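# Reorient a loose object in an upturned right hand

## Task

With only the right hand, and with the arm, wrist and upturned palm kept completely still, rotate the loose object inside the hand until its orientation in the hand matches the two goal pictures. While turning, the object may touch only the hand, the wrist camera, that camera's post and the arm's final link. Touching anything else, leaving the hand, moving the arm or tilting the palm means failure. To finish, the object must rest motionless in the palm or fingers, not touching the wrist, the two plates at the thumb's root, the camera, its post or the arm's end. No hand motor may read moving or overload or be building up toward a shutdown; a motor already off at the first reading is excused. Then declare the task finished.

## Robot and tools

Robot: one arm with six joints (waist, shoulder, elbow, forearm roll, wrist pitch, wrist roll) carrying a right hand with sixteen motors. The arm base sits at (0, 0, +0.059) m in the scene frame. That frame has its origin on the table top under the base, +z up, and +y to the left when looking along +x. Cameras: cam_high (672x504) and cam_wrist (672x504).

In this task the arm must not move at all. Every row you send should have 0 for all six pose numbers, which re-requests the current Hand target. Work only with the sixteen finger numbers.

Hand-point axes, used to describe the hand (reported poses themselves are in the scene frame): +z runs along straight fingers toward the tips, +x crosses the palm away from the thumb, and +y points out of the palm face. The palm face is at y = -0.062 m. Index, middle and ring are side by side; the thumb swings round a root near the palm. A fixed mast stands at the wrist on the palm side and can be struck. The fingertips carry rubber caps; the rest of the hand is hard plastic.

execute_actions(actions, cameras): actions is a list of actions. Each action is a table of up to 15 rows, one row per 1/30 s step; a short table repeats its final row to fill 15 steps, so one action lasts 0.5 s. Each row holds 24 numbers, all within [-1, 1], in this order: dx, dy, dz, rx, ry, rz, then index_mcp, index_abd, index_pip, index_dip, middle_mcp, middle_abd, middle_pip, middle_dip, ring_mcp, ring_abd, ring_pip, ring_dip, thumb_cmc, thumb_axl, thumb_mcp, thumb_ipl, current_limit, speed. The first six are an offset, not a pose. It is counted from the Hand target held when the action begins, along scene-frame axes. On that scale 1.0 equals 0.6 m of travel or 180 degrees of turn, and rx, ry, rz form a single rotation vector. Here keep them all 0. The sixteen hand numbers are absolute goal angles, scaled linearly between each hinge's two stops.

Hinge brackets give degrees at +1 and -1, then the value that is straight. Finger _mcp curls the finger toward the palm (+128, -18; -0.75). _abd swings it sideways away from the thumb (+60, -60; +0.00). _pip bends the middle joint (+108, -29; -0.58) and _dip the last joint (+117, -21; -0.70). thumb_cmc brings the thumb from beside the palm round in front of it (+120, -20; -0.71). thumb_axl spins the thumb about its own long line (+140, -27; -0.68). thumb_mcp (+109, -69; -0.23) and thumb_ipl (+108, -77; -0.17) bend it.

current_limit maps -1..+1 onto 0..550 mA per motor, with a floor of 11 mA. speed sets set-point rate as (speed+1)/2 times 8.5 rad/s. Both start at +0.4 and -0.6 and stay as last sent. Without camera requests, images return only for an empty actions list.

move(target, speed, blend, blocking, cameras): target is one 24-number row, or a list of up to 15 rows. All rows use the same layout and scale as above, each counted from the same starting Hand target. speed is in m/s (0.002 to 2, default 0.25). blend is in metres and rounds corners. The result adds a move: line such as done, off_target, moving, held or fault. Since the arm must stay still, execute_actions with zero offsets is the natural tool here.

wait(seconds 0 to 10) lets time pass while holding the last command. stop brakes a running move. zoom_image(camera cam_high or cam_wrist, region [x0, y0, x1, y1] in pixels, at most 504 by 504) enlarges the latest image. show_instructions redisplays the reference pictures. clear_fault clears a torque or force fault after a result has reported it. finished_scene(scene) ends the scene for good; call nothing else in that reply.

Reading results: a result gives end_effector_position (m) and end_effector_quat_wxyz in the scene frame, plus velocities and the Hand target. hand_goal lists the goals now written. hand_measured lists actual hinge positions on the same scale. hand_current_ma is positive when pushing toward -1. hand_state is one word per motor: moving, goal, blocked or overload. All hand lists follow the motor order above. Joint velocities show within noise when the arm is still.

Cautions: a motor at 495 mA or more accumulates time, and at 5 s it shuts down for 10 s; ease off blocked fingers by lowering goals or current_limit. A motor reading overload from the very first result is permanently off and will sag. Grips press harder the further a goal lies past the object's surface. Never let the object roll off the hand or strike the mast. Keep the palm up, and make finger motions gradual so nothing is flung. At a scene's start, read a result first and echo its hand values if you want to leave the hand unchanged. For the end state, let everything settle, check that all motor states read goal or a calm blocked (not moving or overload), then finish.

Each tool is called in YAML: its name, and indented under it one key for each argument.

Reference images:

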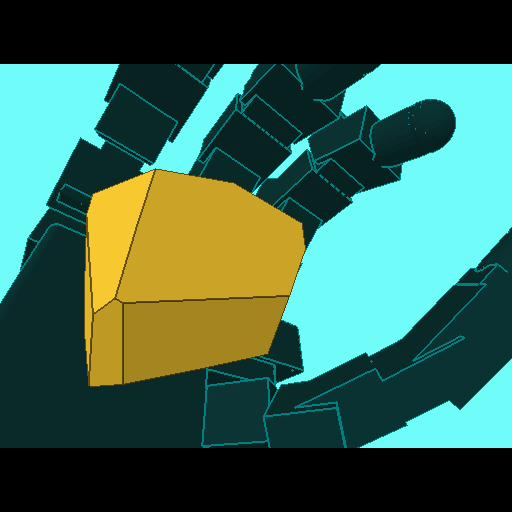

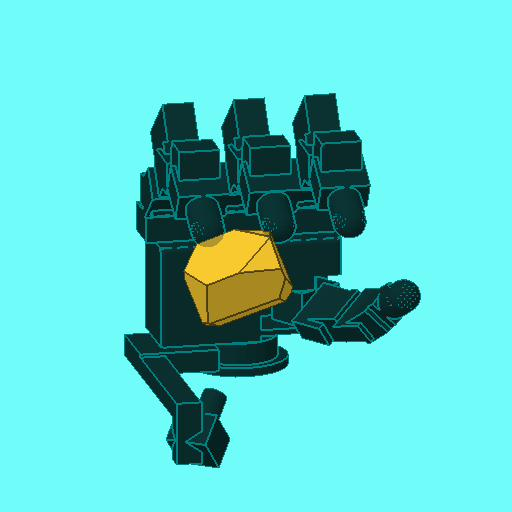

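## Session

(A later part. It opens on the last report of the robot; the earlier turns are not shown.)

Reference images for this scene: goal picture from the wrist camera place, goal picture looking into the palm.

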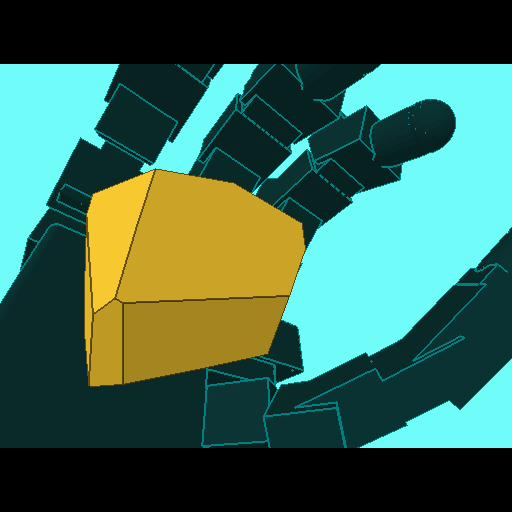

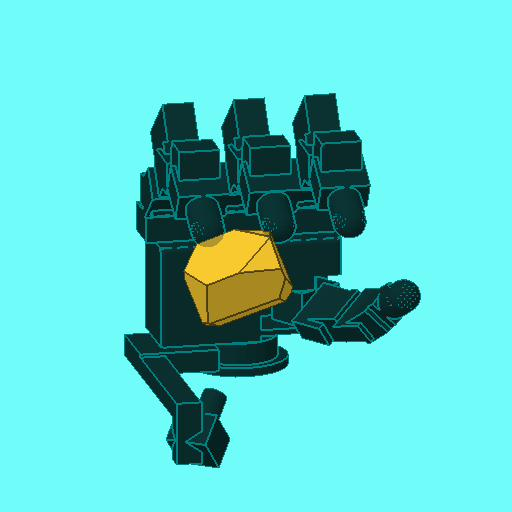

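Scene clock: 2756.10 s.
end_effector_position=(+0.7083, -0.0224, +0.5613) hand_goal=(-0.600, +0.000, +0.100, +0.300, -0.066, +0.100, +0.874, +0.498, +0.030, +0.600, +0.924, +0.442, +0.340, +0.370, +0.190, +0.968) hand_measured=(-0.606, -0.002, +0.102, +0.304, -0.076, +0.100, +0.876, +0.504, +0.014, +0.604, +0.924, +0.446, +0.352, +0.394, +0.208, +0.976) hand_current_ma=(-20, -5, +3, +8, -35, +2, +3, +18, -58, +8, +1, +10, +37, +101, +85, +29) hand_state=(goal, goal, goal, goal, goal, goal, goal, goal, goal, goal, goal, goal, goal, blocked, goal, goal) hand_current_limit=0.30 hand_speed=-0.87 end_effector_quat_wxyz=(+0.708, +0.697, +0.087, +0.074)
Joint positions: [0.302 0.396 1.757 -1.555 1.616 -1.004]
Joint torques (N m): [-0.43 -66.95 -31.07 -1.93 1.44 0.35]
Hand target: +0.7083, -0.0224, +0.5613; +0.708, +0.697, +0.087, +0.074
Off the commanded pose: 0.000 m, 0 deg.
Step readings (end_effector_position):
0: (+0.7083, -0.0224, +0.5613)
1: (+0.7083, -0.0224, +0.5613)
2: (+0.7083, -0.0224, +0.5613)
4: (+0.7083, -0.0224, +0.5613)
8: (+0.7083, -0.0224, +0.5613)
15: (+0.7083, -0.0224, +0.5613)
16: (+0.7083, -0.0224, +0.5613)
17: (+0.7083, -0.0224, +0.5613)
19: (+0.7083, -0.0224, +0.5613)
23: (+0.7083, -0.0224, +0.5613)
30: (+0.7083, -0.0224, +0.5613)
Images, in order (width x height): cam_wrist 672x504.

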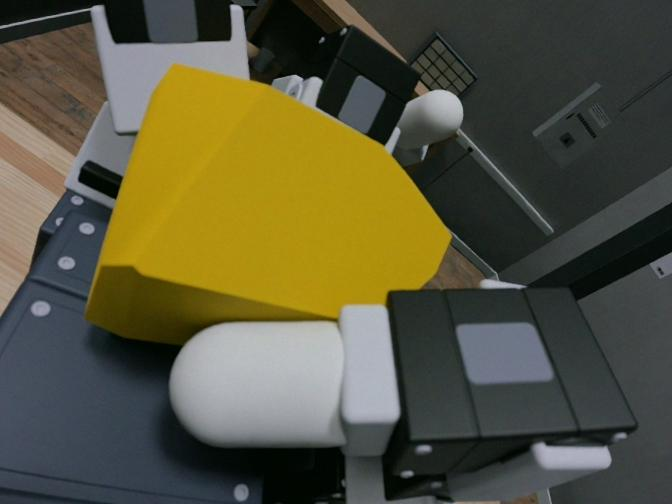

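execute_actions:
  actions:
    - [[0,0,0,0,0,0,-0.6,0,0.1,0.3,-0.11,0.1,0.858,0.56,0.03,0.6,0.925,0.442,0.34,0.37,0.155,0.968,0.3,-0.87]]
    - [[0,0,0,0,0,0,-0.6,0,0.1,0.3,-0.11,0.1,0.858,0.56,0.03,0.6,0.925,0.442,0.34,0.37,0.155,0.968,0.3,-0.87]]
  cameras: ["cam_wrist"]

Scene clock: 2861.07 s.
end_effector_position=(+0.7083, -0.0224, +0.5613) hand_goal=(-0.600, +0.000, +0.100, +0.300, -0.110, +0.100, +0.858, +0.560, +0.030, +0.600, +0.924, +0.442, +0.340, +0.370, +0.154, +0.968) hand_measured=(-0.606, -0.002, +0.102, +0.304, -0.112, +0.100, +0.866, +0.558, +0.014, +0.604, +0.924, +0.446, +0.352, +0.382, +0.170, +0.976) hand_current_ma=(-20, -5, +3, +8, -3, +2, +26, -3, -55, +8, +2, +10, +37, +47, +74, +29) hand_state=(goal, goal, goal, goal, goal, goal, goal, goal, goal, goal, goal, goal, goal, goal, goal, goal) hand_current_limit=0.30 hand_speed=-0.87 end_effector_quat_wxyz=(+0.708, +0.697, +0.087, +0.074)
Joint positions: [0.302 0.396 1.757 -1.555 1.616 -1.004]
Joint torques (N m): [-0.19 -66.8 -30.99 -1.96 1.47 0.33]
Hand target: +0.7083, -0.0224, +0.5613; +0.708, +0.697, +0.087, +0.074
Off the commanded pose: 0.000 m, 0 deg.
Step readings (end_effector_position):
0: (+0.7083, -0.0224, +0.5613)
1: (+0.7083, -0.0224, +0.5613)
2: (+0.7083, -0.0224, +0.5613)
4: (+0.7083, -0.0224, +0.5613)
8: (+0.7083, -0.0224, +0.5613)
15: (+0.7083, -0.0224, +0.5613)
16: (+0.7083, -0.0224, +0.5613)
17: (+0.7083, -0.0224, +0.5613)
19: (+0.7083, -0.0224, +0.5613)
23: (+0.7083, -0.0224, +0.5613)
30: (+0.7083, -0.0224, +0.5613)
Images, in order (width x height): cam_wrist 672x504.

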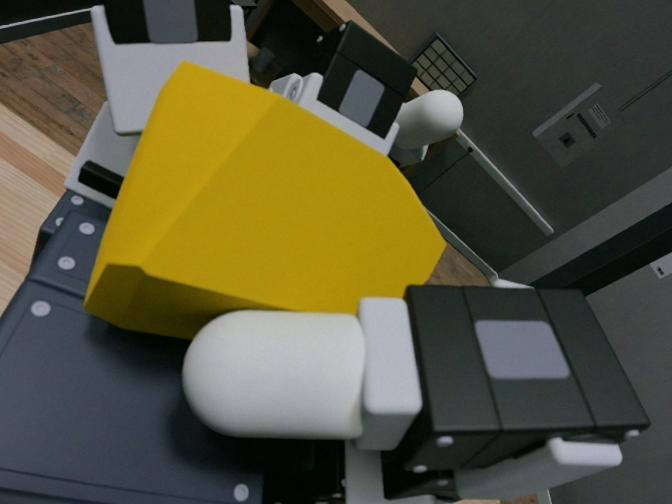

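execute_actions:
  actions:
    - [[0,0,0,0,0,0,-0.6,0,0.1,0.3,-0.034,0.1,0.806,0.533,0.03,0.6,0.925,0.442,0.34,0.37,0.155,0.968,0.3,-0.87]]
    - [[0,0,0,0,0,0,-0.6,0,0.1,0.3,0.01,0.1,0.76,0.54,0.03,0.6,0.925,0.442,0.34,0.36,0.155,0.968,0.3,-0.87]]
  cameras: ["cam_wrist"]

Scene clock: 2891.10 s.
end_effector_position=(+0.7083, -0.0224, +0.5613) hand_goal=(-0.600, +0.000, +0.100, +0.300, +0.010, +0.100, +0.760, +0.540, +0.030, +0.600, +0.924, +0.442, +0.340, +0.360, +0.154, +0.968) hand_measured=(-0.606, -0.002, +0.102, +0.304, -0.036, +0.108, +0.794, +0.558, +0.022, +0.604, +0.926, +0.446, +0.352, +0.394, +0.162, +0.962) hand_current_ma=(-20, -5, +3, +8, -189, +21, +126, +63, -28, +8, +2, +8, +37, +155, +33, -22) hand_state=(goal, goal, goal, goal, blocked, goal, blocked, goal, goal, goal, goal, goal, goal, blocked, goal, goal) hand_current_limit=0.30 hand_speed=-0.87 end_effector_quat_wxyz=(+0.708, +0.697, +0.087, +0.074)
Joint positions: [0.302 0.396 1.757 -1.555 1.616 -1.004]
Joint torques (N m): [-0.25 -66.94 -31 -1.94 1.45 0.34]
Hand target: +0.7083, -0.0224, +0.5613; +0.708, +0.697, +0.087, +0.074
Off the commanded pose: 0.000 m, 0 deg.
Step readings (end_effector_position):
0: (+0.7083, -0.0224, +0.5613)
1: (+0.7083, -0.0224, +0.5613)
2: (+0.7083, -0.0224, +0.5613)
4: (+0.7083, -0.0224, +0.5613)
8: (+0.7083, -0.0224, +0.5613)
15: (+0.7083, -0.0224, +0.5613)
16: (+0.7083, -0.0224, +0.5613)
17: (+0.7083, -0.0224, +0.5613)
19: (+0.7083, -0.0224, +0.5613)
23: (+0.7083, -0.0224, +0.5613)
30: (+0.7083, -0.0224, +0.5613)
Images, in order (width x height): cam_wrist 672x504.

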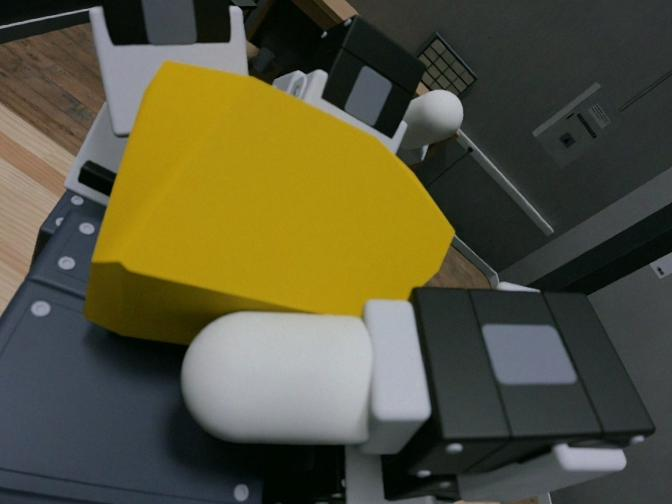

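execute_actions:
  actions:
    - [[0,0,0,0,0,0,-0.6,0,0.1,0.3,0.01,0.1,0.76,0.54,0.03,0.6,0.925,0.442,0.34,0.32,0.155,0.968,0.3,-0.87]]
    - [[0,0,0,0,0,0,-0.6,0,0.1,0.3,0.01,0.1,0.76,0.54,0.03,0.6,0.925,0.442,0.34,0.29,0.135,0.968,0.3,-0.87]]
  cameras: ["cam_wrist"]

Scene clock: 2895.27 s.
end_effector_position=(+0.7083, -0.0224, +0.5613) hand_goal=(-0.600, +0.000, +0.100, +0.300, +0.010, +0.100, +0.760, +0.540, +0.030, +0.600, +0.924, +0.442, +0.340, +0.290, +0.134, +0.968) hand_measured=(-0.606, -0.002, +0.102, +0.304, -0.036, +0.108, +0.788, +0.558, +0.022, +0.604, +0.926, +0.446, +0.352, +0.390, +0.148, +0.962) hand_current_ma=(-20, -5, +3, +8, -182, +21, +96, +63, -28, +8, +3, +8, +41, +357, +62, -22) hand_state=(goal, goal, goal, goal, blocked, goal, blocked, goal, goal, goal, goal, goal, goal, blocked, goal, goal) hand_current_limit=0.30 hand_speed=-0.87 end_effector_quat_wxyz=(+0.708, +0.697, +0.087, +0.074)
Joint positions: [0.302 0.396 1.757 -1.555 1.616 -1.004]
Joint torques (N m): [-0.27 -67 -31.05 -1.95 1.47 0.35]
Hand target: +0.7083, -0.0224, +0.5613; +0.708, +0.697, +0.087, +0.074
Off the commanded pose: 0.000 m, 0 deg.
Step readings (end_effector_position):
0: (+0.7083, -0.0224, +0.5613)
1: (+0.7083, -0.0224, +0.5613)
2: (+0.7083, -0.0224, +0.5613)
4: (+0.7083, -0.0224, +0.5613)
8: (+0.7083, -0.0224, +0.5613)
15: (+0.7083, -0.0224, +0.5613)
16: (+0.7083, -0.0224, +0.5613)
17: (+0.7083, -0.0224, +0.5613)
19: (+0.7083, -0.0224, +0.5613)
23: (+0.7083, -0.0224, +0.5613)
30: (+0.7083, -0.0224, +0.5613)
Images, in order (width x height): cam_wrist 672x504.

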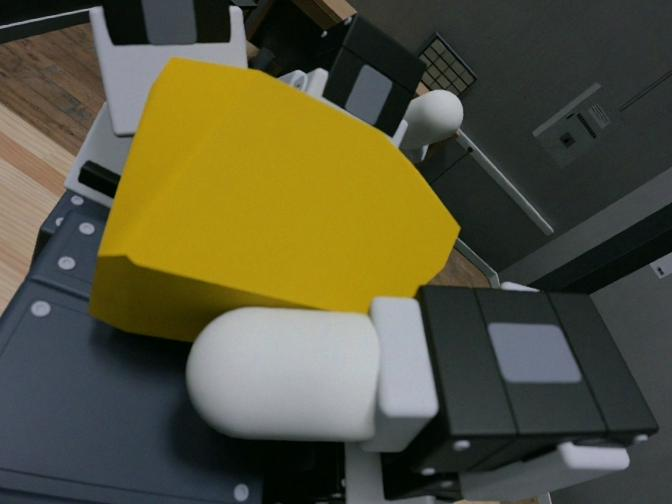

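execute_actions:
  actions:
    - [[0,0,0,0,0,0,-0.6,0,0.1,0.3,-0.045,0.1,0.734,0.615,0.03,0.6,0.925,0.442,0.34,0.29,0.105,0.968,0.3,-0.87]]
    - [[0,0,0,0,0,0,-0.6,0,0.1,0.3,-0.045,0.1,0.734,0.615,0.03,0.6,0.925,0.442,0.34,0.29,0.105,0.968,0.3,-0.87]]
  cameras: ["cam_wrist"]

Scene clock: 2903.33 s.
end_effector_position=(+0.7083, -0.0224, +0.5613) hand_goal=(-0.600, +0.000, +0.100, +0.300, -0.046, +0.100, +0.734, +0.614, +0.030, +0.600, +0.924, +0.442, +0.340, +0.290, +0.104, +0.968) hand_measured=(-0.606, -0.002, +0.102, +0.304, -0.062, +0.108, +0.754, +0.624, +0.022, +0.604, +0.926, +0.446, +0.352, +0.352, +0.116, +0.964) hand_current_ma=(-20, -5, +3, +8, -57, +21, +65, +32, -28, +8, +3, +8, +41, +302, +50, -12) hand_state=(goal, goal, goal, goal, goal, goal, goal, goal, goal, goal, goal, goal, goal, blocked, goal, goal) hand_current_limit=0.30 hand_speed=-0.87 end_effector_quat_wxyz=(+0.708, +0.697, +0.087, +0.074)
Joint positions: [0.302 0.396 1.757 -1.555 1.616 -1.004]
Joint torques (N m): [-0.13 -66.9 -30.94 -1.95 1.47 0.34]
Hand target: +0.7083, -0.0224, +0.5613; +0.708, +0.697, +0.087, +0.074
Off the commanded pose: 0.000 m, 0 deg.
Step readings (end_effector_position):
0: (+0.7083, -0.0224, +0.5613)
1: (+0.7083, -0.0224, +0.5613)
2: (+0.7083, -0.0224, +0.5613)
4: (+0.7083, -0.0224, +0.5613)
8: (+0.7083, -0.0224, +0.5613)
15: (+0.7083, -0.0224, +0.5613)
16: (+0.7083, -0.0224, +0.5613)
17: (+0.7083, -0.0224, +0.5613)
19: (+0.7083, -0.0224, +0.5613)
23: (+0.7083, -0.0224, +0.5613)
30: (+0.7083, -0.0224, +0.5613)
Images, in order (width x height): cam_wrist 672x504.

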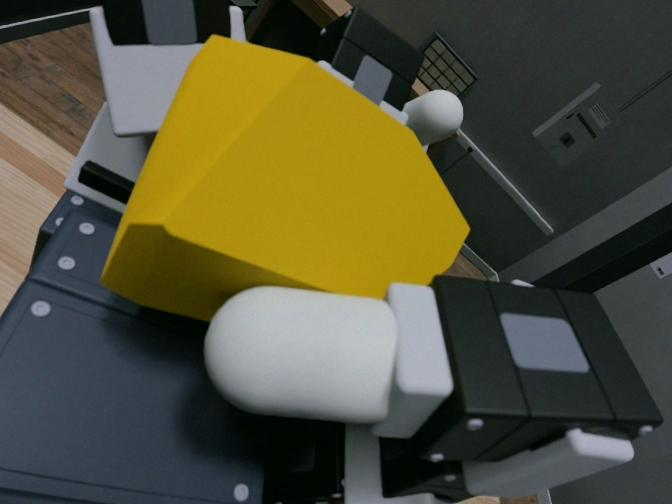

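zoom_image:
  camera: "cam_wrist"
  region: [90, 20, 350, 220]

zoom_image:
  camera: "cam_wrist"
  region: [290, 40, 490, 300]

zoom_image:
  camera: "cam_wrist"
  region: [90, 180, 310, 340]

Scaled by 1.938.

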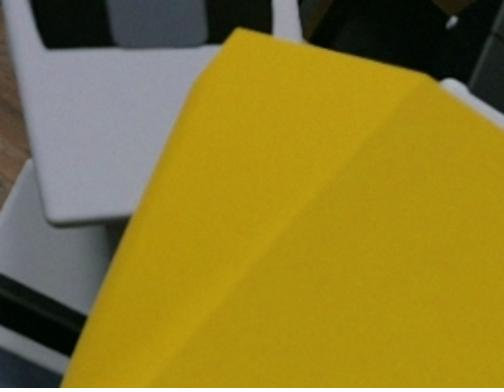

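Scaled by 1.938.

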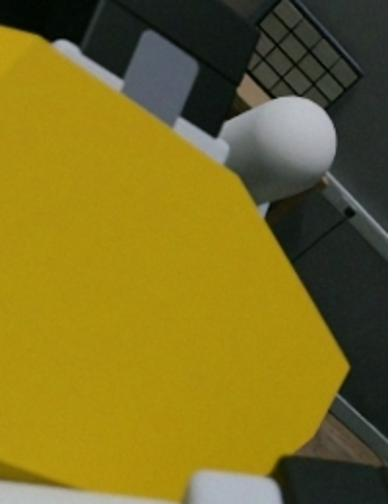

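Scaled by 2.291.

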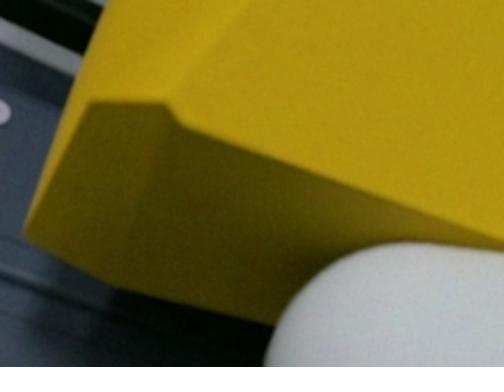

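execute_actions:
  actions:
    - [[0,0,0,0,0,0,-0.6,0,0.1,0.3,-0.09,0.1,0.69,0.71,-0.09,0.6,0.955,0.453,0.34,0.29,0.1,0.968,0.3,-0.87]]
    - [[0,0,0,0,0,0,-0.6,0,0.1,0.3,-0.09,0.1,0.69,0.71,-0.09,0.6,0.955,0.453,0.34,0.27,0.09,0.968,0.3,-0.87]]
  cameras: ["cam_wrist"]

Scene clock: 3021.57 s.
end_effector_position=(+0.7083, -0.0224, +0.5613) hand_goal=(-0.600, +0.000, +0.100, +0.300, -0.090, +0.100, +0.690, +0.710, -0.090, +0.600, +0.954, +0.452, +0.340, +0.270, +0.090, +0.968) hand_measured=(-0.606, -0.002, +0.102, +0.304, -0.104, +0.104, +0.698, +0.714, -0.092, +0.604, +0.954, +0.450, +0.352, +0.300, +0.106, +0.970) hand_current_ma=(-20, -5, +3, +8, -44, +10, +26, +11, -3, +8, +1, -4, +41, +139, +71, +7) hand_state=(goal, goal, goal, goal, goal, goal, goal, goal, goal, goal, goal, goal, goal, blocked, goal, goal) hand_current_limit=0.30 hand_speed=-0.87 end_effector_quat_wxyz=(+0.708, +0.697, +0.087, +0.074)
Joint positions: [0.302 0.396 1.757 -1.555 1.616 -1.004]
Joint torques (N m): [-0.02 -67.04 -30.99 -1.99 1.48 0.34]
Hand target: +0.7083, -0.0224, +0.5613; +0.708, +0.697, +0.087, +0.074
Off the commanded pose: 0.000 m, 0 deg.
Step readings (end_effector_position):
0: (+0.7083, -0.0224, +0.5613)
1: (+0.7083, -0.0224, +0.5613)
2: (+0.7083, -0.0224, +0.5613)
4: (+0.7083, -0.0224, +0.5613)
8: (+0.7083, -0.0224, +0.5613)
15: (+0.7083, -0.0224, +0.5613)
16: (+0.7083, -0.0224, +0.5613)
17: (+0.7083, -0.0224, +0.5613)
19: (+0.7083, -0.0224, +0.5613)
23: (+0.7083, -0.0224, +0.5613)
30: (+0.7083, -0.0224, +0.5613)
Images, in order (width x height): cam_wrist 672x504.

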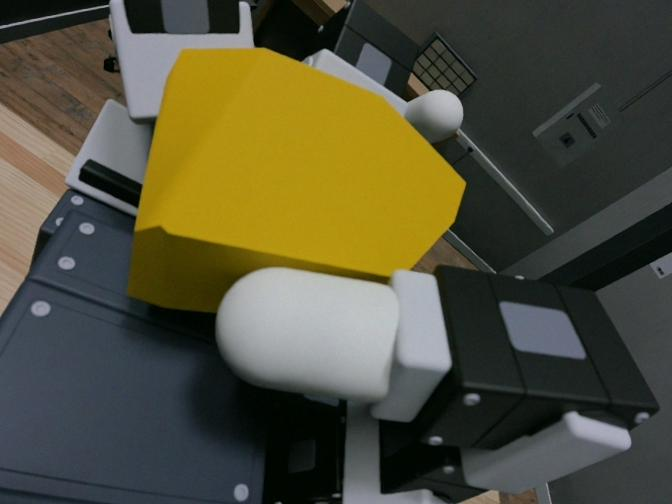

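zoom_image:
  camera: "cam_wrist"
  region: [110, 180, 310, 340]

zoom_image:
  camera: "cam_wrist"
  region: [130, 30, 490, 270]

Scaled by 2.520.

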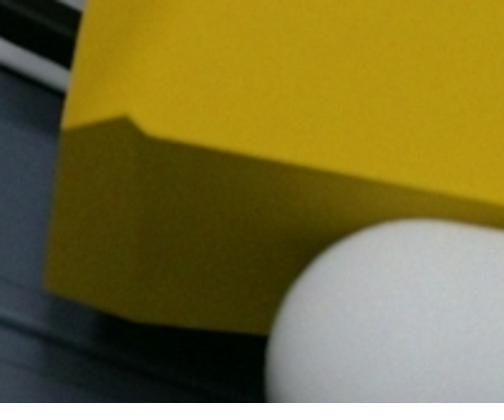

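Scaled by 1.400.

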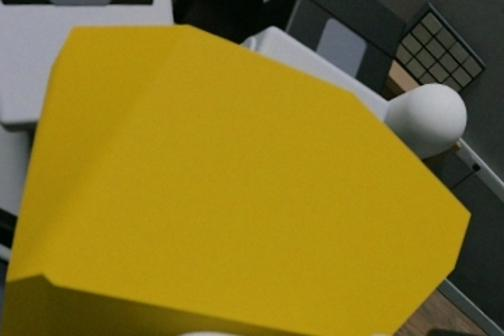

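execute_actions:
  actions:
    - [[0,0,0,0,0,0,-0.6,0,0.1,0.3,-0.167,0.1,0.707,0.772,-0.16,0.6,0.968,0.51,0.34,0.26,0.08,0.968,0.3,-0.87]]
    - [[0,0,0,0,0,0,-0.6,0,0.1,0.3,-0.167,0.1,0.707,0.772,-0.16,0.6,0.968,0.51,0.34,0.23,0.07,0.968,0.3,-0.87]]
  cameras: ["cam_wrist"]

Scene clock: 3053.07 s.
end_effector_position=(+0.7083, -0.0224, +0.5613) hand_goal=(-0.600, +0.000, +0.100, +0.300, -0.168, +0.100, +0.706, +0.772, -0.160, +0.600, +0.968, +0.510, +0.340, +0.230, +0.070, +0.968) hand_measured=(-0.606, -0.002, +0.102, +0.304, -0.174, +0.102, +0.710, +0.778, -0.162, +0.602, +0.972, +0.510, +0.346, +0.254, +0.078, +0.970) hand_current_ma=(-20, -5, +3, +8, -22, +6, +14, +16, -7, +5, +10, +2, +20, +102, +28, +9) hand_state=(goal, goal, goal, goal, goal, goal, goal, goal, goal, goal, goal, goal, goal, blocked, goal, goal) hand_current_limit=0.30 hand_speed=-0.87 end_effector_quat_wxyz=(+0.708, +0.697, +0.087, +0.074)
Joint positions: [0.302 0.396 1.757 -1.555 1.616 -1.004]
Joint torques (N m): [-0.09 -66.85 -31 -1.97 1.48 0.34]
Hand target: +0.7083, -0.0224, +0.5613; +0.708, +0.697, +0.087, +0.074
Off the commanded pose: 0.000 m, 0 deg.
Step readings (end_effector_position):
0: (+0.7083, -0.0224, +0.5613)
1: (+0.7083, -0.0224, +0.5613)
2: (+0.7083, -0.0224, +0.5613)
4: (+0.7083, -0.0224, +0.5613)
8: (+0.7083, -0.0224, +0.5613)
15: (+0.7083, -0.0224, +0.5613)
16: (+0.7083, -0.0224, +0.5613)
17: (+0.7083, -0.0224, +0.5613)
19: (+0.7083, -0.0224, +0.5613)
23: (+0.7083, -0.0224, +0.5613)
30: (+0.7083, -0.0224, +0.5613)
Images, in order (width x height): cam_wrist 672x504.

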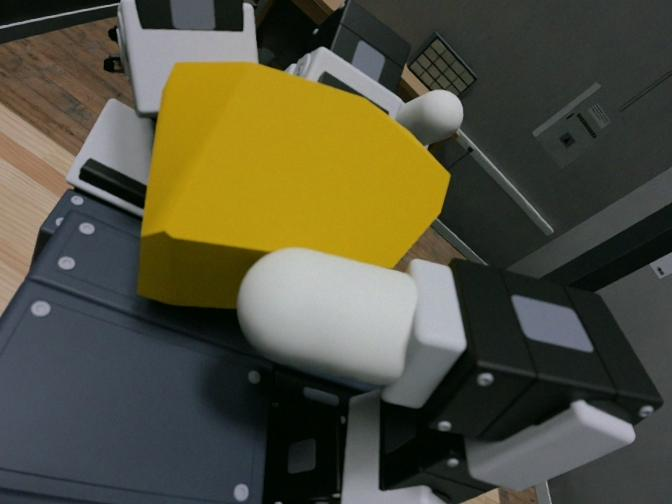

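zoom_image:
  camera: "cam_wrist"
  region: [120, 180, 320, 340]

zoom_image:
  camera: "cam_wrist"
  region: [130, 40, 480, 280]

Scaled by 2.520.

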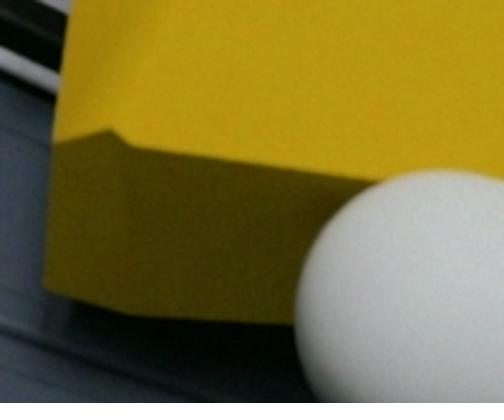

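Scaled by 1.440.

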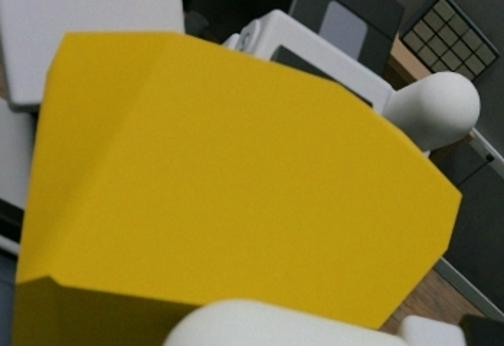

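execute_actions:
  actions:
    - [[0,0,0,0,0,0,-0.6,0,0.1,0.3,-0.169,0.1,0.874,0.666,-0.22,0.6,0.94,0.6,0.34,0.23,0.07,0.968,0.3,-0.87]]
    - [[0,0,0,0,0,0,-0.6,0,0.1,0.3,-0.167,0.4,0.93,0.61,-0.22,0.6,0.94,0.6,0.34,0.22,0.06,0.968,0.3,-0.87]]
  cameras: ["cam_wrist"]

Scene clock: 3092.57 s.
end_effector_position=(+0.7083, -0.0224, +0.5613) hand_goal=(-0.600, +0.000, +0.100, +0.300, -0.168, +0.400, +0.930, +0.610, -0.220, +0.600, +0.940, +0.600, +0.340, +0.220, +0.060, +0.968) hand_measured=(-0.606, -0.002, +0.102, +0.304, -0.200, +0.390, +0.930, +0.622, -0.222, +0.602, +0.944, +0.598, +0.342, +0.244, +0.066, +0.974) hand_current_ma=(-20, -5, +3, +8, -120, -24, -1, +38, -6, +5, +13, -6, +6, +100, +21, +24) hand_state=(goal, goal, goal, goal, blocked, goal, goal, goal, goal, goal, goal, goal, goal, blocked, goal, goal) hand_current_limit=0.30 hand_speed=-0.87 end_effector_quat_wxyz=(+0.708, +0.697, +0.087, +0.074)
Joint positions: [0.302 0.396 1.757 -1.555 1.616 -1.004]
Joint torques (N m): [-0.26 -67.05 -30.94 -1.97 1.5 0.33]
Hand target: +0.7083, -0.0224, +0.5613; +0.708, +0.697, +0.087, +0.074
Off the commanded pose: 0.000 m, 0 deg.
Step readings (end_effector_position):
0: (+0.7083, -0.0224, +0.5613)
1: (+0.7083, -0.0224, +0.5613)
2: (+0.7083, -0.0224, +0.5613)
4: (+0.7083, -0.0224, +0.5613)
8: (+0.7083, -0.0224, +0.5613)
15: (+0.7083, -0.0224, +0.5613)
16: (+0.7083, -0.0224, +0.5613)
17: (+0.7083, -0.0224, +0.5613)
19: (+0.7083, -0.0224, +0.5613)
23: (+0.7083, -0.0224, +0.5613)
30: (+0.7083, -0.0224, +0.5613)
Images, in order (width x height): cam_wrist 672x504.

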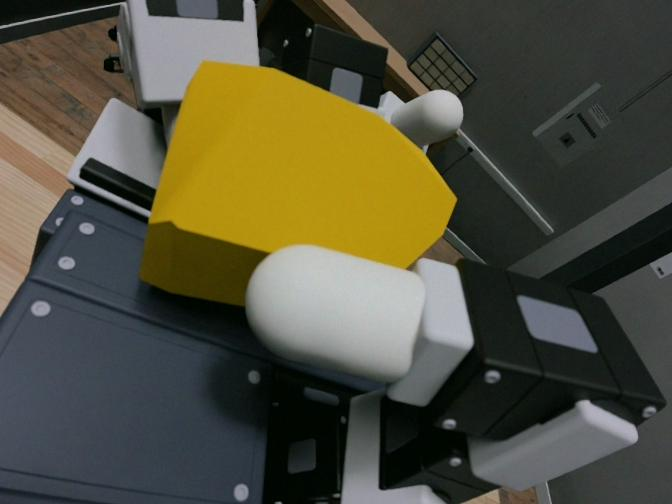

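execute_actions:
  actions:
    - [[0,0,0,0,0,0,-0.6,0,0.1,0.3,-0.167,0.55,0.95,0.59,-0.22,0.6,0.94,0.6,0.34,0.19,0.06,0.968,0.3,-0.87]]
    - [[0,0,0,0,0,0,-0.6,0,0.1,0.3,-0.167,0.6,0.96,0.58,-0.22,0.6,0.94,0.6,0.34,0.16,0.06,0.968,0.3,-0.87]]
  cameras: ["cam_wrist"]

Scene clock: 3097.50 s.
end_effector_position=(+0.7083, -0.0224, +0.5613) hand_goal=(-0.600, +0.000, +0.100, +0.300, -0.168, +0.600, +0.960, +0.580, -0.220, +0.600, +0.940, +0.600, +0.340, +0.160, +0.060, +0.968) hand_measured=(-0.606, -0.002, +0.102, +0.304, -0.200, +0.588, +0.958, +0.594, -0.222, +0.602, +0.944, +0.598, +0.340, +0.230, +0.060, +0.974) hand_current_ma=(-20, -5, +3, +8, -127, -33, -7, +42, -6, +5, +13, -6, +0, +355, +2, +24) hand_state=(goal, goal, goal, goal, blocked, goal, goal, goal, goal, goal, goal, goal, goal, blocked, goal, goal) hand_current_limit=0.30 hand_speed=-0.87 end_effector_quat_wxyz=(+0.708, +0.697, +0.087, +0.074)
Joint positions: [0.302 0.396 1.757 -1.555 1.616 -1.004]
Joint torques (N m): [-0.38 -67.16 -31.01 -2 1.47 0.31]
Hand target: +0.7083, -0.0224, +0.5613; +0.708, +0.697, +0.087, +0.074
Off the commanded pose: 0.000 m, 0 deg.
Step readings (end_effector_position):
0: (+0.7083, -0.0224, +0.5613)
1: (+0.7083, -0.0224, +0.5613)
2: (+0.7083, -0.0224, +0.5613)
4: (+0.7083, -0.0224, +0.5613)
8: (+0.7083, -0.0224, +0.5613)
15: (+0.7083, -0.0224, +0.5613)
16: (+0.7083, -0.0224, +0.5613)
17: (+0.7083, -0.0224, +0.5613)
19: (+0.7083, -0.0224, +0.5613)
23: (+0.7083, -0.0224, +0.5613)
30: (+0.7083, -0.0224, +0.5613)
Images, in order (width x height): cam_wrist 672x504.

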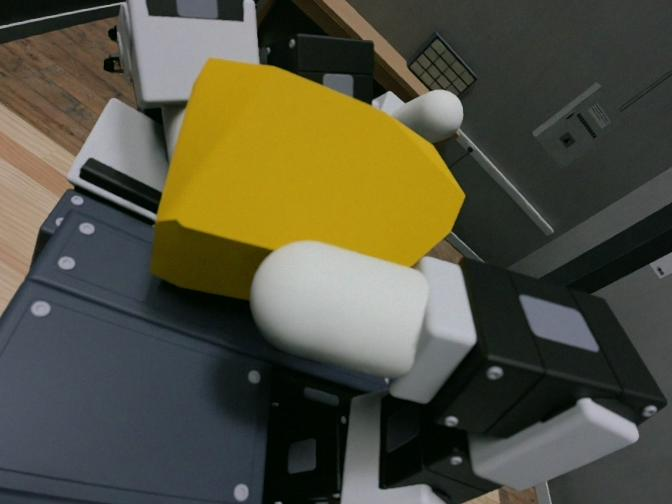

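zoom_image:
  camera: "cam_wrist"
  region: [130, 180, 310, 320]

zoom_image:
  camera: "cam_wrist"
  region: [140, 40, 490, 280]

Scaled by 2.800.

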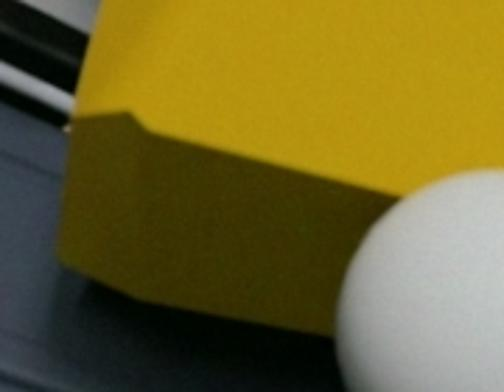

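Scaled by 1.440.

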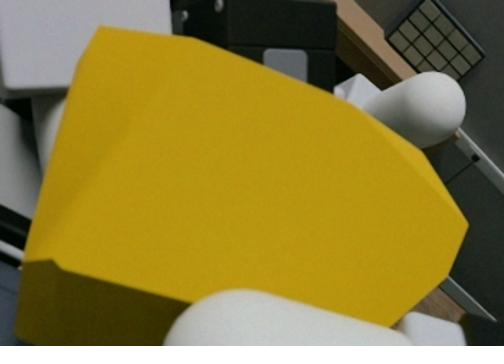

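zoom_image:
  camera: "cam_wrist"
  region: [340, 60, 480, 280]

zoom_image:
  camera: "cam_wrist"
  region: [180, 40, 340, 200]

Scaled by 2.291.

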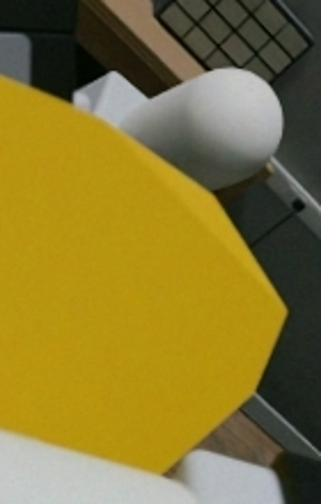

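Scaled by 3.150.

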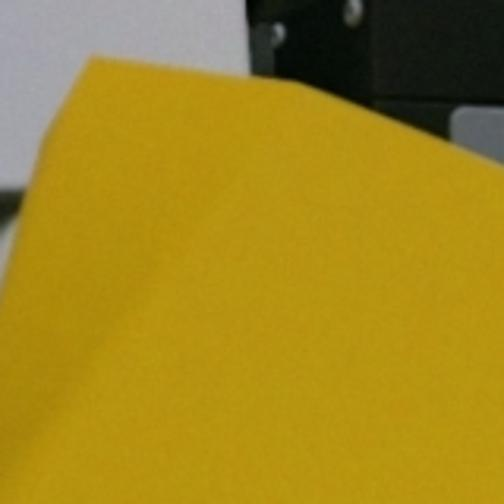

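execute_actions:
  actions:
    - [[0,0,0,0,0,0,-0.6,0,0.1,0.3,-0.24,0.6,0.96,0.58,-0.25,0.6,0.94,0.6,0.34,0.2,0.06,0.968,0.3,-0.87]]
    - [[0,0,0,0,0,0,-0.6,0,0.1,0.3,-0.29,0.6,0.96,0.58,-0.29,0.6,0.94,0.6,0.34,0.19,0.06,0.968,0.3,-0.87]]
  cameras: ["cam_wrist"]

Scene clock: 3162.77 s.
end_effector_position=(+0.7083, -0.0224, +0.5613) hand_goal=(-0.600, +0.000, +0.100, +0.300, -0.290, +0.600, +0.960, +0.580, -0.290, +0.600, +0.940, +0.600, +0.340, +0.190, +0.060, +0.968) hand_measured=(-0.606, -0.002, +0.102, +0.304, -0.296, +0.598, +0.964, +0.588, -0.292, +0.602, +0.944, +0.600, +0.340, +0.202, +0.062, +0.974) hand_current_ma=(-20, -5, +3, +8, -16, -5, +10, +24, -7, +5, +13, +0, +1, +44, +5, +24) hand_state=(goal, goal, goal, goal, goal, goal, goal, goal, goal, goal, goal, goal, goal, goal, goal, goal) hand_current_limit=0.30 hand_speed=-0.87 end_effector_quat_wxyz=(+0.708, +0.697, +0.087, +0.074)
Joint positions: [0.302 0.396 1.757 -1.555 1.616 -1.004]
Joint torques (N m): [-0.33 -66.92 -31 -1.97 1.48 0.35]
Hand target: +0.7083, -0.0224, +0.5613; +0.708, +0.697, +0.087, +0.074
Off the commanded pose: 0.000 m, 0 deg.
Step readings (end_effector_position):
0: (+0.7083, -0.0224, +0.5613)
1: (+0.7083, -0.0224, +0.5613)
2: (+0.7083, -0.0224, +0.5613)
4: (+0.7083, -0.0224, +0.5613)
8: (+0.7083, -0.0224, +0.5613)
15: (+0.7083, -0.0224, +0.5613)
16: (+0.7083, -0.0224, +0.5613)
17: (+0.7083, -0.0224, +0.5613)
19: (+0.7083, -0.0224, +0.5613)
23: (+0.7083, -0.0224, +0.5613)
30: (+0.7083, -0.0224, +0.5613)
Images, in order (width x height): cam_wrist 672x504.

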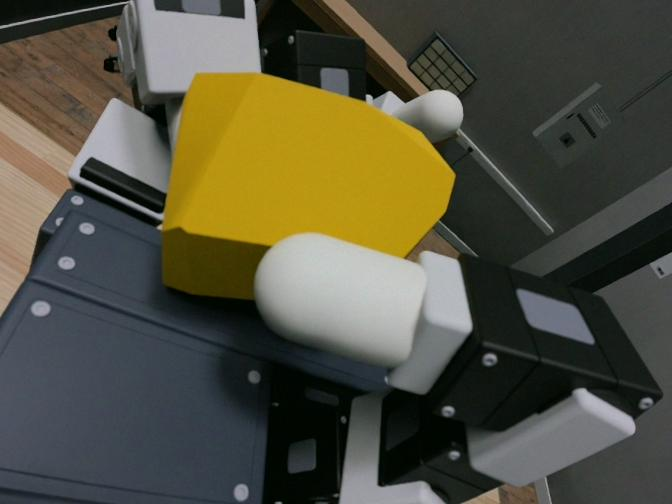

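execute_actions:
  actions:
    - [[0,0,0,0,0,0,-0.6,0,0.1,0.3,-0.34,0.6,0.96,0.58,-0.34,0.6,0.94,0.6,0.34,0.18,0.06,0.968,0.3,-0.87]]
    - [[0,0,0,0,0,0,-0.6,0,0.1,0.3,-0.38,0.6,0.96,0.58,-0.38,0.6,0.94,0.6,0.34,0.17,0.06,0.968,0.3,-0.87]]
  cameras: ["cam_wrist"]

Scene clock: 3168.70 s.
end_effector_position=(+0.7083, -0.0224, +0.5613) hand_goal=(-0.600, +0.000, +0.100, +0.300, -0.380, +0.600, +0.960, +0.580, -0.380, +0.600, +0.940, +0.600, +0.340, +0.170, +0.060, +0.968) hand_measured=(-0.606, -0.002, +0.102, +0.304, -0.384, +0.598, +0.966, +0.584, -0.384, +0.602, +0.944, +0.602, +0.340, +0.172, +0.062, +0.972) hand_current_ma=(-20, -5, +3, +8, -11, -4, +14, +10, -9, +5, +12, +3, +1, +6, +5, +13) hand_state=(goal, goal, goal, goal, goal, goal, goal, goal, goal, goal, goal, goal, goal, goal, goal, goal) hand_current_limit=0.30 hand_speed=-0.87 end_effector_quat_wxyz=(+0.708, +0.697, +0.087, +0.074)
Joint positions: [0.302 0.396 1.757 -1.555 1.616 -1.004]
Joint torques (N m): [-0.1 -67.02 -31.01 -2.01 1.48 0.32]
Hand target: +0.7083, -0.0224, +0.5613; +0.708, +0.697, +0.087, +0.074
Off the commanded pose: 0.000 m, 0 deg.
Step readings (end_effector_position):
0: (+0.7083, -0.0224, +0.5613)
1: (+0.7083, -0.0224, +0.5613)
2: (+0.7083, -0.0224, +0.5613)
4: (+0.7083, -0.0224, +0.5613)
8: (+0.7083, -0.0224, +0.5613)
15: (+0.7083, -0.0224, +0.5613)
16: (+0.7083, -0.0224, +0.5613)
17: (+0.7083, -0.0224, +0.5613)
19: (+0.7083, -0.0224, +0.5613)
23: (+0.7083, -0.0224, +0.5613)
30: (+0.7083, -0.0224, +0.5613)
Images, in order (width x height): cam_wrist 672x504.

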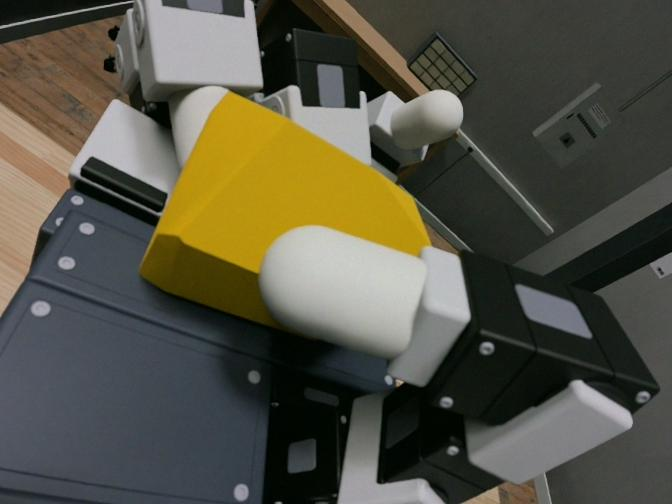

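zoom_image:
  camera: "cam_wrist"
  region: [130, 80, 450, 340]

Scaled by 1.575.

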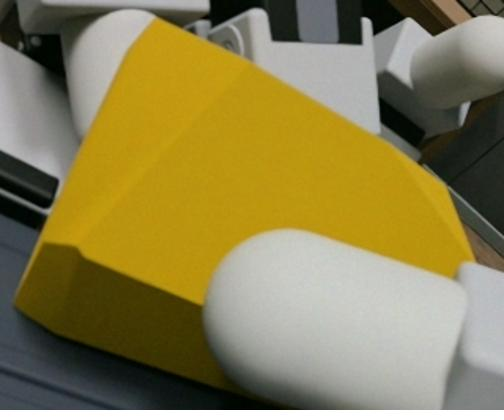

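execute_actions:
  actions:
    - [[0,0,0,0,0,0,-0.6,0,0.1,0.3,-0.38,0.6,0.96,0.58,-0.38,0.6,0.94,0.6,0.34,0.13,0.06,0.968,0.3,-0.87]]
    - [[0,0,0,0,0,0,-0.6,0,0.1,0.3,-0.38,0.6,0.96,0.58,-0.38,0.6,0.94,0.6,0.34,0.1,0.06,0.968,0.3,-0.87]]
  cameras: ["cam_wrist"]

Scene clock: 3197.17 s.
end_effector_position=(+0.7083, -0.0224, +0.5613) hand_goal=(-0.600, +0.000, +0.100, +0.300, -0.380, +0.600, +0.960, +0.580, -0.380, +0.600, +0.940, +0.600, +0.340, +0.100, +0.060, +0.968) hand_measured=(-0.606, -0.002, +0.102, +0.304, -0.394, +0.600, +0.966, +0.586, -0.386, +0.602, +0.944, +0.602, +0.340, +0.144, +0.060, +0.972) hand_current_ma=(-20, -5, +3, +8, -44, +1, +15, +18, -20, +5, +12, +5, +1, +210, +0, +11) hand_state=(goal, goal, goal, goal, goal, goal, goal, goal, goal, goal, goal, goal, goal, blocked, goal, goal) hand_current_limit=0.30 hand_speed=-0.87 end_effector_quat_wxyz=(+0.708, +0.697, +0.087, +0.074)
Joint positions: [0.302 0.396 1.757 -1.555 1.616 -1.004]
Joint torques (N m): [-0.47 -66.97 -31.07 -1.99 1.48 0.32]
Hand target: +0.7083, -0.0224, +0.5613; +0.708, +0.697, +0.087, +0.074
Off the commanded pose: 0.000 m, 0 deg.
Step readings (end_effector_position):
0: (+0.7083, -0.0224, +0.5613)
1: (+0.7083, -0.0224, +0.5613)
2: (+0.7083, -0.0224, +0.5613)
4: (+0.7083, -0.0224, +0.5613)
8: (+0.7083, -0.0224, +0.5613)
15: (+0.7083, -0.0224, +0.5613)
16: (+0.7083, -0.0224, +0.5613)
17: (+0.7083, -0.0224, +0.5613)
19: (+0.7083, -0.0224, +0.5613)
23: (+0.7083, -0.0224, +0.5613)
30: (+0.7083, -0.0224, +0.5613)
Images, in order (width x height): cam_wrist 672x504.

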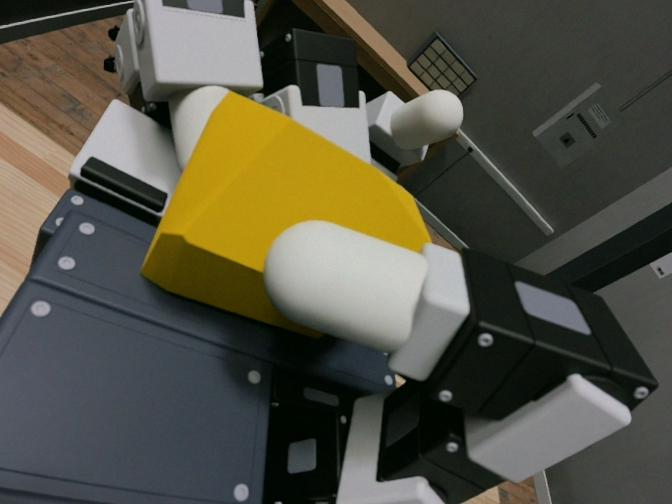

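execute_actions:
  actions:
    - [[0,0,0,0,0,0,-0.6,0,0.1,0.3,-0.42,0.6,0.96,0.6,-0.42,0.6,0.94,0.62,0.34,0.1,0.06,0.968,0.3,-0.87]]
    - [[0,0,0,0,0,0,-0.6,0,0.1,0.3,-0.46,0.6,0.96,0.62,-0.46,0.6,0.94,0.65,0.34,0.1,0.06,0.968,0.3,-0.87]]
  cameras: ["cam_wrist"]

Scene clock: 3224.47 s.
end_effector_position=(+0.7083, -0.0224, +0.5613) hand_goal=(-0.600, +0.000, +0.100, +0.300, -0.460, +0.600, +0.960, +0.620, -0.460, +0.600, +0.940, +0.650, +0.340, +0.100, +0.060, +0.968) hand_measured=(-0.606, -0.002, +0.102, +0.304, -0.464, +0.602, +0.966, +0.620, -0.464, +0.602, +0.944, +0.648, +0.340, +0.110, +0.060, +0.966) hand_current_ma=(-20, -5, +3, +8, -14, +3, +17, -2, -10, +5, +12, -6, +1, +39, -1, -4) hand_state=(goal, goal, goal, goal, goal, goal, goal, goal, goal, goal, goal, goal, goal, goal, goal, goal) hand_current_limit=0.30 hand_speed=-0.87 end_effector_quat_wxyz=(+0.708, +0.697, +0.087, +0.074)
Joint positions: [0.302 0.396 1.757 -1.555 1.616 -1.004]
Joint torques (N m): [0.01 -67.16 -31.06 -1.99 1.49 0.33]
Hand target: +0.7083, -0.0224, +0.5613; +0.708, +0.697, +0.087, +0.074
Off the commanded pose: 0.000 m, 0 deg.
Step readings (end_effector_position):
0: (+0.7083, -0.0224, +0.5613)
1: (+0.7083, -0.0224, +0.5613)
2: (+0.7083, -0.0224, +0.5613)
4: (+0.7083, -0.0224, +0.5613)
8: (+0.7083, -0.0224, +0.5613)
15: (+0.7083, -0.0224, +0.5613)
16: (+0.7083, -0.0224, +0.5613)
17: (+0.7083, -0.0224, +0.5613)
19: (+0.7083, -0.0224, +0.5613)
23: (+0.7083, -0.0224, +0.5613)
30: (+0.7083, -0.0224, +0.5613)
Images, in order (width x height): cam_wrist 672x504.

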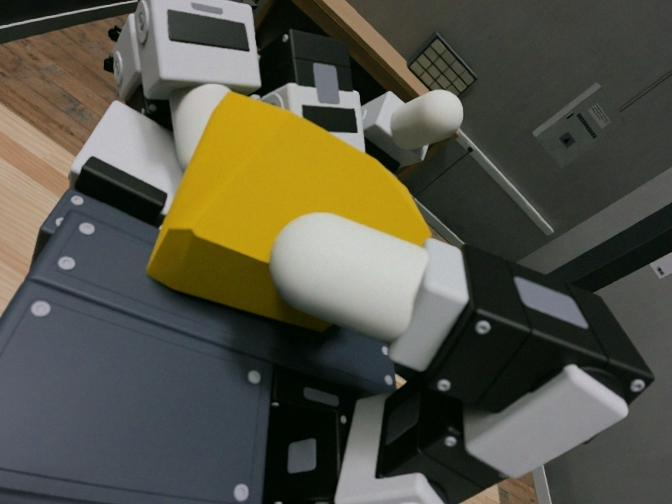

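execute_actions:
  actions:
    - [[0,0,0,0,0,0,-0.6,0,0.1,0.3,-0.5,0.6,0.96,0.64,-0.5,0.6,0.94,0.67,0.34,0.07,0.06,0.968,0.3,-0.87]]
    - [[0,0,0,0,0,0,-0.6,0,0.1,0.3,-0.53,0.6,0.96,0.66,-0.53,0.6,0.94,0.69,0.34,0.05,0.06,0.968,0.3,-0.87]]
  cameras: ["cam_wrist"]

Scene clock: 3230.53 s.
end_effector_position=(+0.7083, -0.0224, +0.5613) hand_goal=(-0.600, +0.000, +0.100, +0.300, -0.530, +0.600, +0.960, +0.660, -0.530, +0.600, +0.940, +0.690, +0.340, +0.050, +0.060, +0.968) hand_measured=(-0.606, -0.002, +0.102, +0.304, -0.536, +0.602, +0.966, +0.660, -0.534, +0.602, +0.944, +0.688, +0.338, +0.066, +0.056, +0.964) hand_current_ma=(-20, -5, +3, +8, -16, +3, +17, -2, -11, +5, +11, -6, -3, +67, -18, -18) hand_state=(goal, goal, goal, goal, goal, goal, goal, goal, goal, goal, goal, goal, goal, goal, goal, goal) hand_current_limit=0.30 hand_speed=-0.87 end_effector_quat_wxyz=(+0.708, +0.697, +0.087, +0.074)
Joint positions: [0.302 0.396 1.757 -1.555 1.616 -1.004]
Joint torques (N m): [-0.06 -66.92 -31.09 -2.02 1.49 0.35]
Hand target: +0.7083, -0.0224, +0.5613; +0.708, +0.697, +0.087, +0.074
Off the commanded pose: 0.000 m, 0 deg.
Step readings (end_effector_position):
0: (+0.7083, -0.0224, +0.5613)
1: (+0.7083, -0.0224, +0.5613)
2: (+0.7083, -0.0224, +0.5613)
4: (+0.7083, -0.0224, +0.5613)
8: (+0.7083, -0.0224, +0.5613)
15: (+0.7083, -0.0224, +0.5613)
16: (+0.7083, -0.0224, +0.5613)
17: (+0.7083, -0.0224, +0.5613)
19: (+0.7083, -0.0224, +0.5613)
23: (+0.7083, -0.0224, +0.5613)
30: (+0.7083, -0.0224, +0.5613)
Images, in order (width x height): cam_wrist 672x504.

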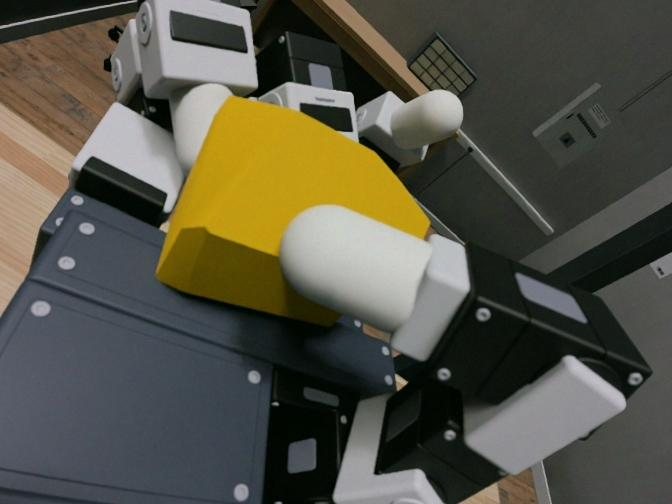

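zoom_image:
  camera: "cam_wrist"
  region: [150, 80, 450, 340]

Scaled by 1.680.

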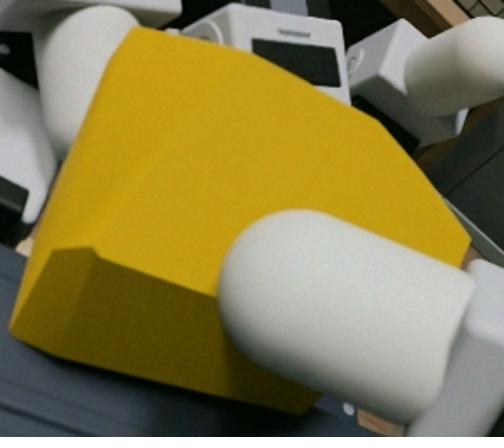

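execute_actions:
  actions:
    - [[0,0,0,0,0,0,-0.6,0,0.1,0.3,-0.57,0.6,0.962,0.7,-0.57,0.6,0.945,0.73,0.34,0.06,0.11,0.968,0.3,-0.87]]
    - [[0,0,0,0,0,0,-0.6,0,0.1,0.3,-0.6,0.6,0.962,0.74,-0.6,0.6,0.95,0.76,0.34,0.04,0.13,0.968,0.3,-0.87]]
  cameras: ["cam_wrist"]

Scene clock: 3318.73 s.
end_effector_position=(+0.7083, -0.0224, +0.5613) hand_goal=(-0.600, +0.000, +0.100, +0.300, -0.600, +0.600, +0.962, +0.740, -0.600, +0.600, +0.950, +0.760, +0.340, +0.040, +0.130, +0.968) hand_measured=(-0.606, -0.002, +0.102, +0.304, -0.606, +0.602, +0.958, +0.714, -0.604, +0.602, +0.944, +0.732, +0.330, +0.058, +0.090, +0.956) hand_current_ma=(-20, -5, +3, +8, -15, +3, -10, -91, -11, +5, -18, -102, -31, +78, -196, -55) hand_state=(goal, goal, goal, goal, goal, goal, goal, blocked, goal, goal, goal, blocked, goal, goal, blocked, goal) hand_current_limit=0.30 hand_speed=-0.87 end_effector_quat_wxyz=(+0.708, +0.697, +0.087, +0.074)
Joint positions: [0.302 0.396 1.757 -1.555 1.616 -1.004]
Joint torques (N m): [-0.24 -66.86 -30.95 -2 1.51 0.32]
Hand target: +0.7083, -0.0224, +0.5613; +0.708, +0.697, +0.087, +0.074
Off the commanded pose: 0.000 m, 0 deg.
Step readings (end_effector_position):
0: (+0.7083, -0.0224, +0.5613)
1: (+0.7083, -0.0224, +0.5613)
2: (+0.7083, -0.0224, +0.5613)
4: (+0.7083, -0.0224, +0.5613)
8: (+0.7083, -0.0224, +0.5613)
15: (+0.7083, -0.0224, +0.5613)
16: (+0.7083, -0.0224, +0.5613)
17: (+0.7083, -0.0224, +0.5613)
19: (+0.7083, -0.0224, +0.5613)
23: (+0.7083, -0.0224, +0.5613)
30: (+0.7083, -0.0224, +0.5613)
Images, in order (width x height): cam_wrist 672x504.

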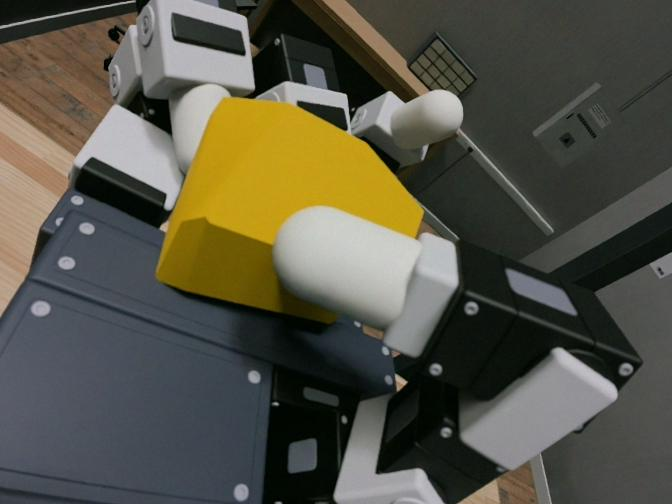

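execute_actions:
  actions:
    - [[0,0,0,0,0,0,-0.6,0,0.1,0.3,-0.606,0.6,0.958,0.714,-0.604,0.6,0.944,0.732,0.34,0.13,0.09,0.968,0.3,-0.87]]
    - [[0,0,0,0,0,0,-0.6,0,0.1,0.3,-0.606,0.6,0.958,0.714,-0.604,0.6,0.944,0.732,0.34,0.14,0.16,0.968,0.3,-0.87]]
  cameras: ["cam_wrist"]

Scene clock: 3330.03 s.
end_effector_position=(+0.7083, -0.0224, +0.5613) hand_goal=(-0.600, +0.000, +0.100, +0.300, -0.606, +0.600, +0.958, +0.714, -0.604, +0.600, +0.944, +0.732, +0.340, +0.140, +0.160, +0.968) hand_measured=(-0.606, -0.002, +0.102, +0.304, -0.612, +0.602, +0.956, +0.710, -0.608, +0.602, +0.942, +0.728, +0.338, +0.138, +0.160, +0.966) hand_current_ma=(-20, -5, +3, +8, -15, +3, -4, -9, -11, +5, -8, -12, -4, -8, +0, -3) hand_state=(goal, goal, goal, goal, goal, goal, goal, goal, goal, goal, goal, goal, goal, goal, goal, goal) hand_current_limit=0.30 hand_speed=-0.87 end_effector_quat_wxyz=(+0.708, +0.697, +0.087, +0.074)
Joint positions: [0.302 0.396 1.757 -1.555 1.616 -1.004]
Joint torques (N m): [-0.25 -66.91 -30.99 -2.01 1.48 0.3]
Hand target: +0.7083, -0.0224, +0.5613; +0.708, +0.697, +0.087, +0.074
Off the commanded pose: 0.000 m, 0 deg.
Step readings (end_effector_position):
0: (+0.7083, -0.0224, +0.5613)
1: (+0.7083, -0.0224, +0.5613)
2: (+0.7083, -0.0224, +0.5613)
4: (+0.7083, -0.0224, +0.5613)
8: (+0.7083, -0.0224, +0.5613)
15: (+0.7083, -0.0224, +0.5613)
16: (+0.7083, -0.0224, +0.5613)
17: (+0.7083, -0.0224, +0.5613)
19: (+0.7083, -0.0224, +0.5613)
23: (+0.7083, -0.0224, +0.5613)
30: (+0.7083, -0.0224, +0.5613)
Images, in order (width x height): cam_wrist 672x504.

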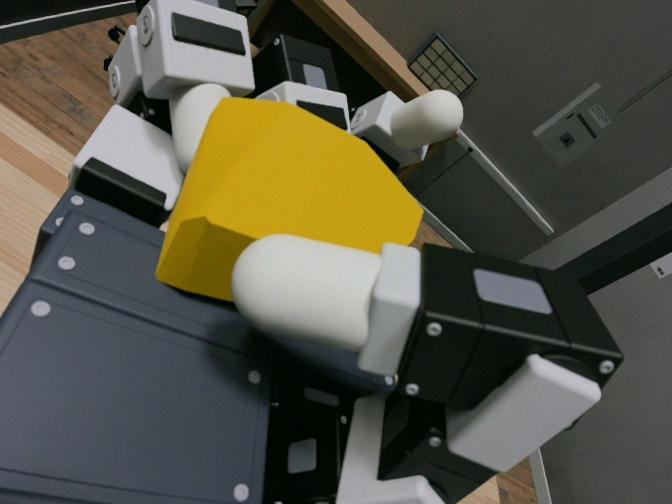

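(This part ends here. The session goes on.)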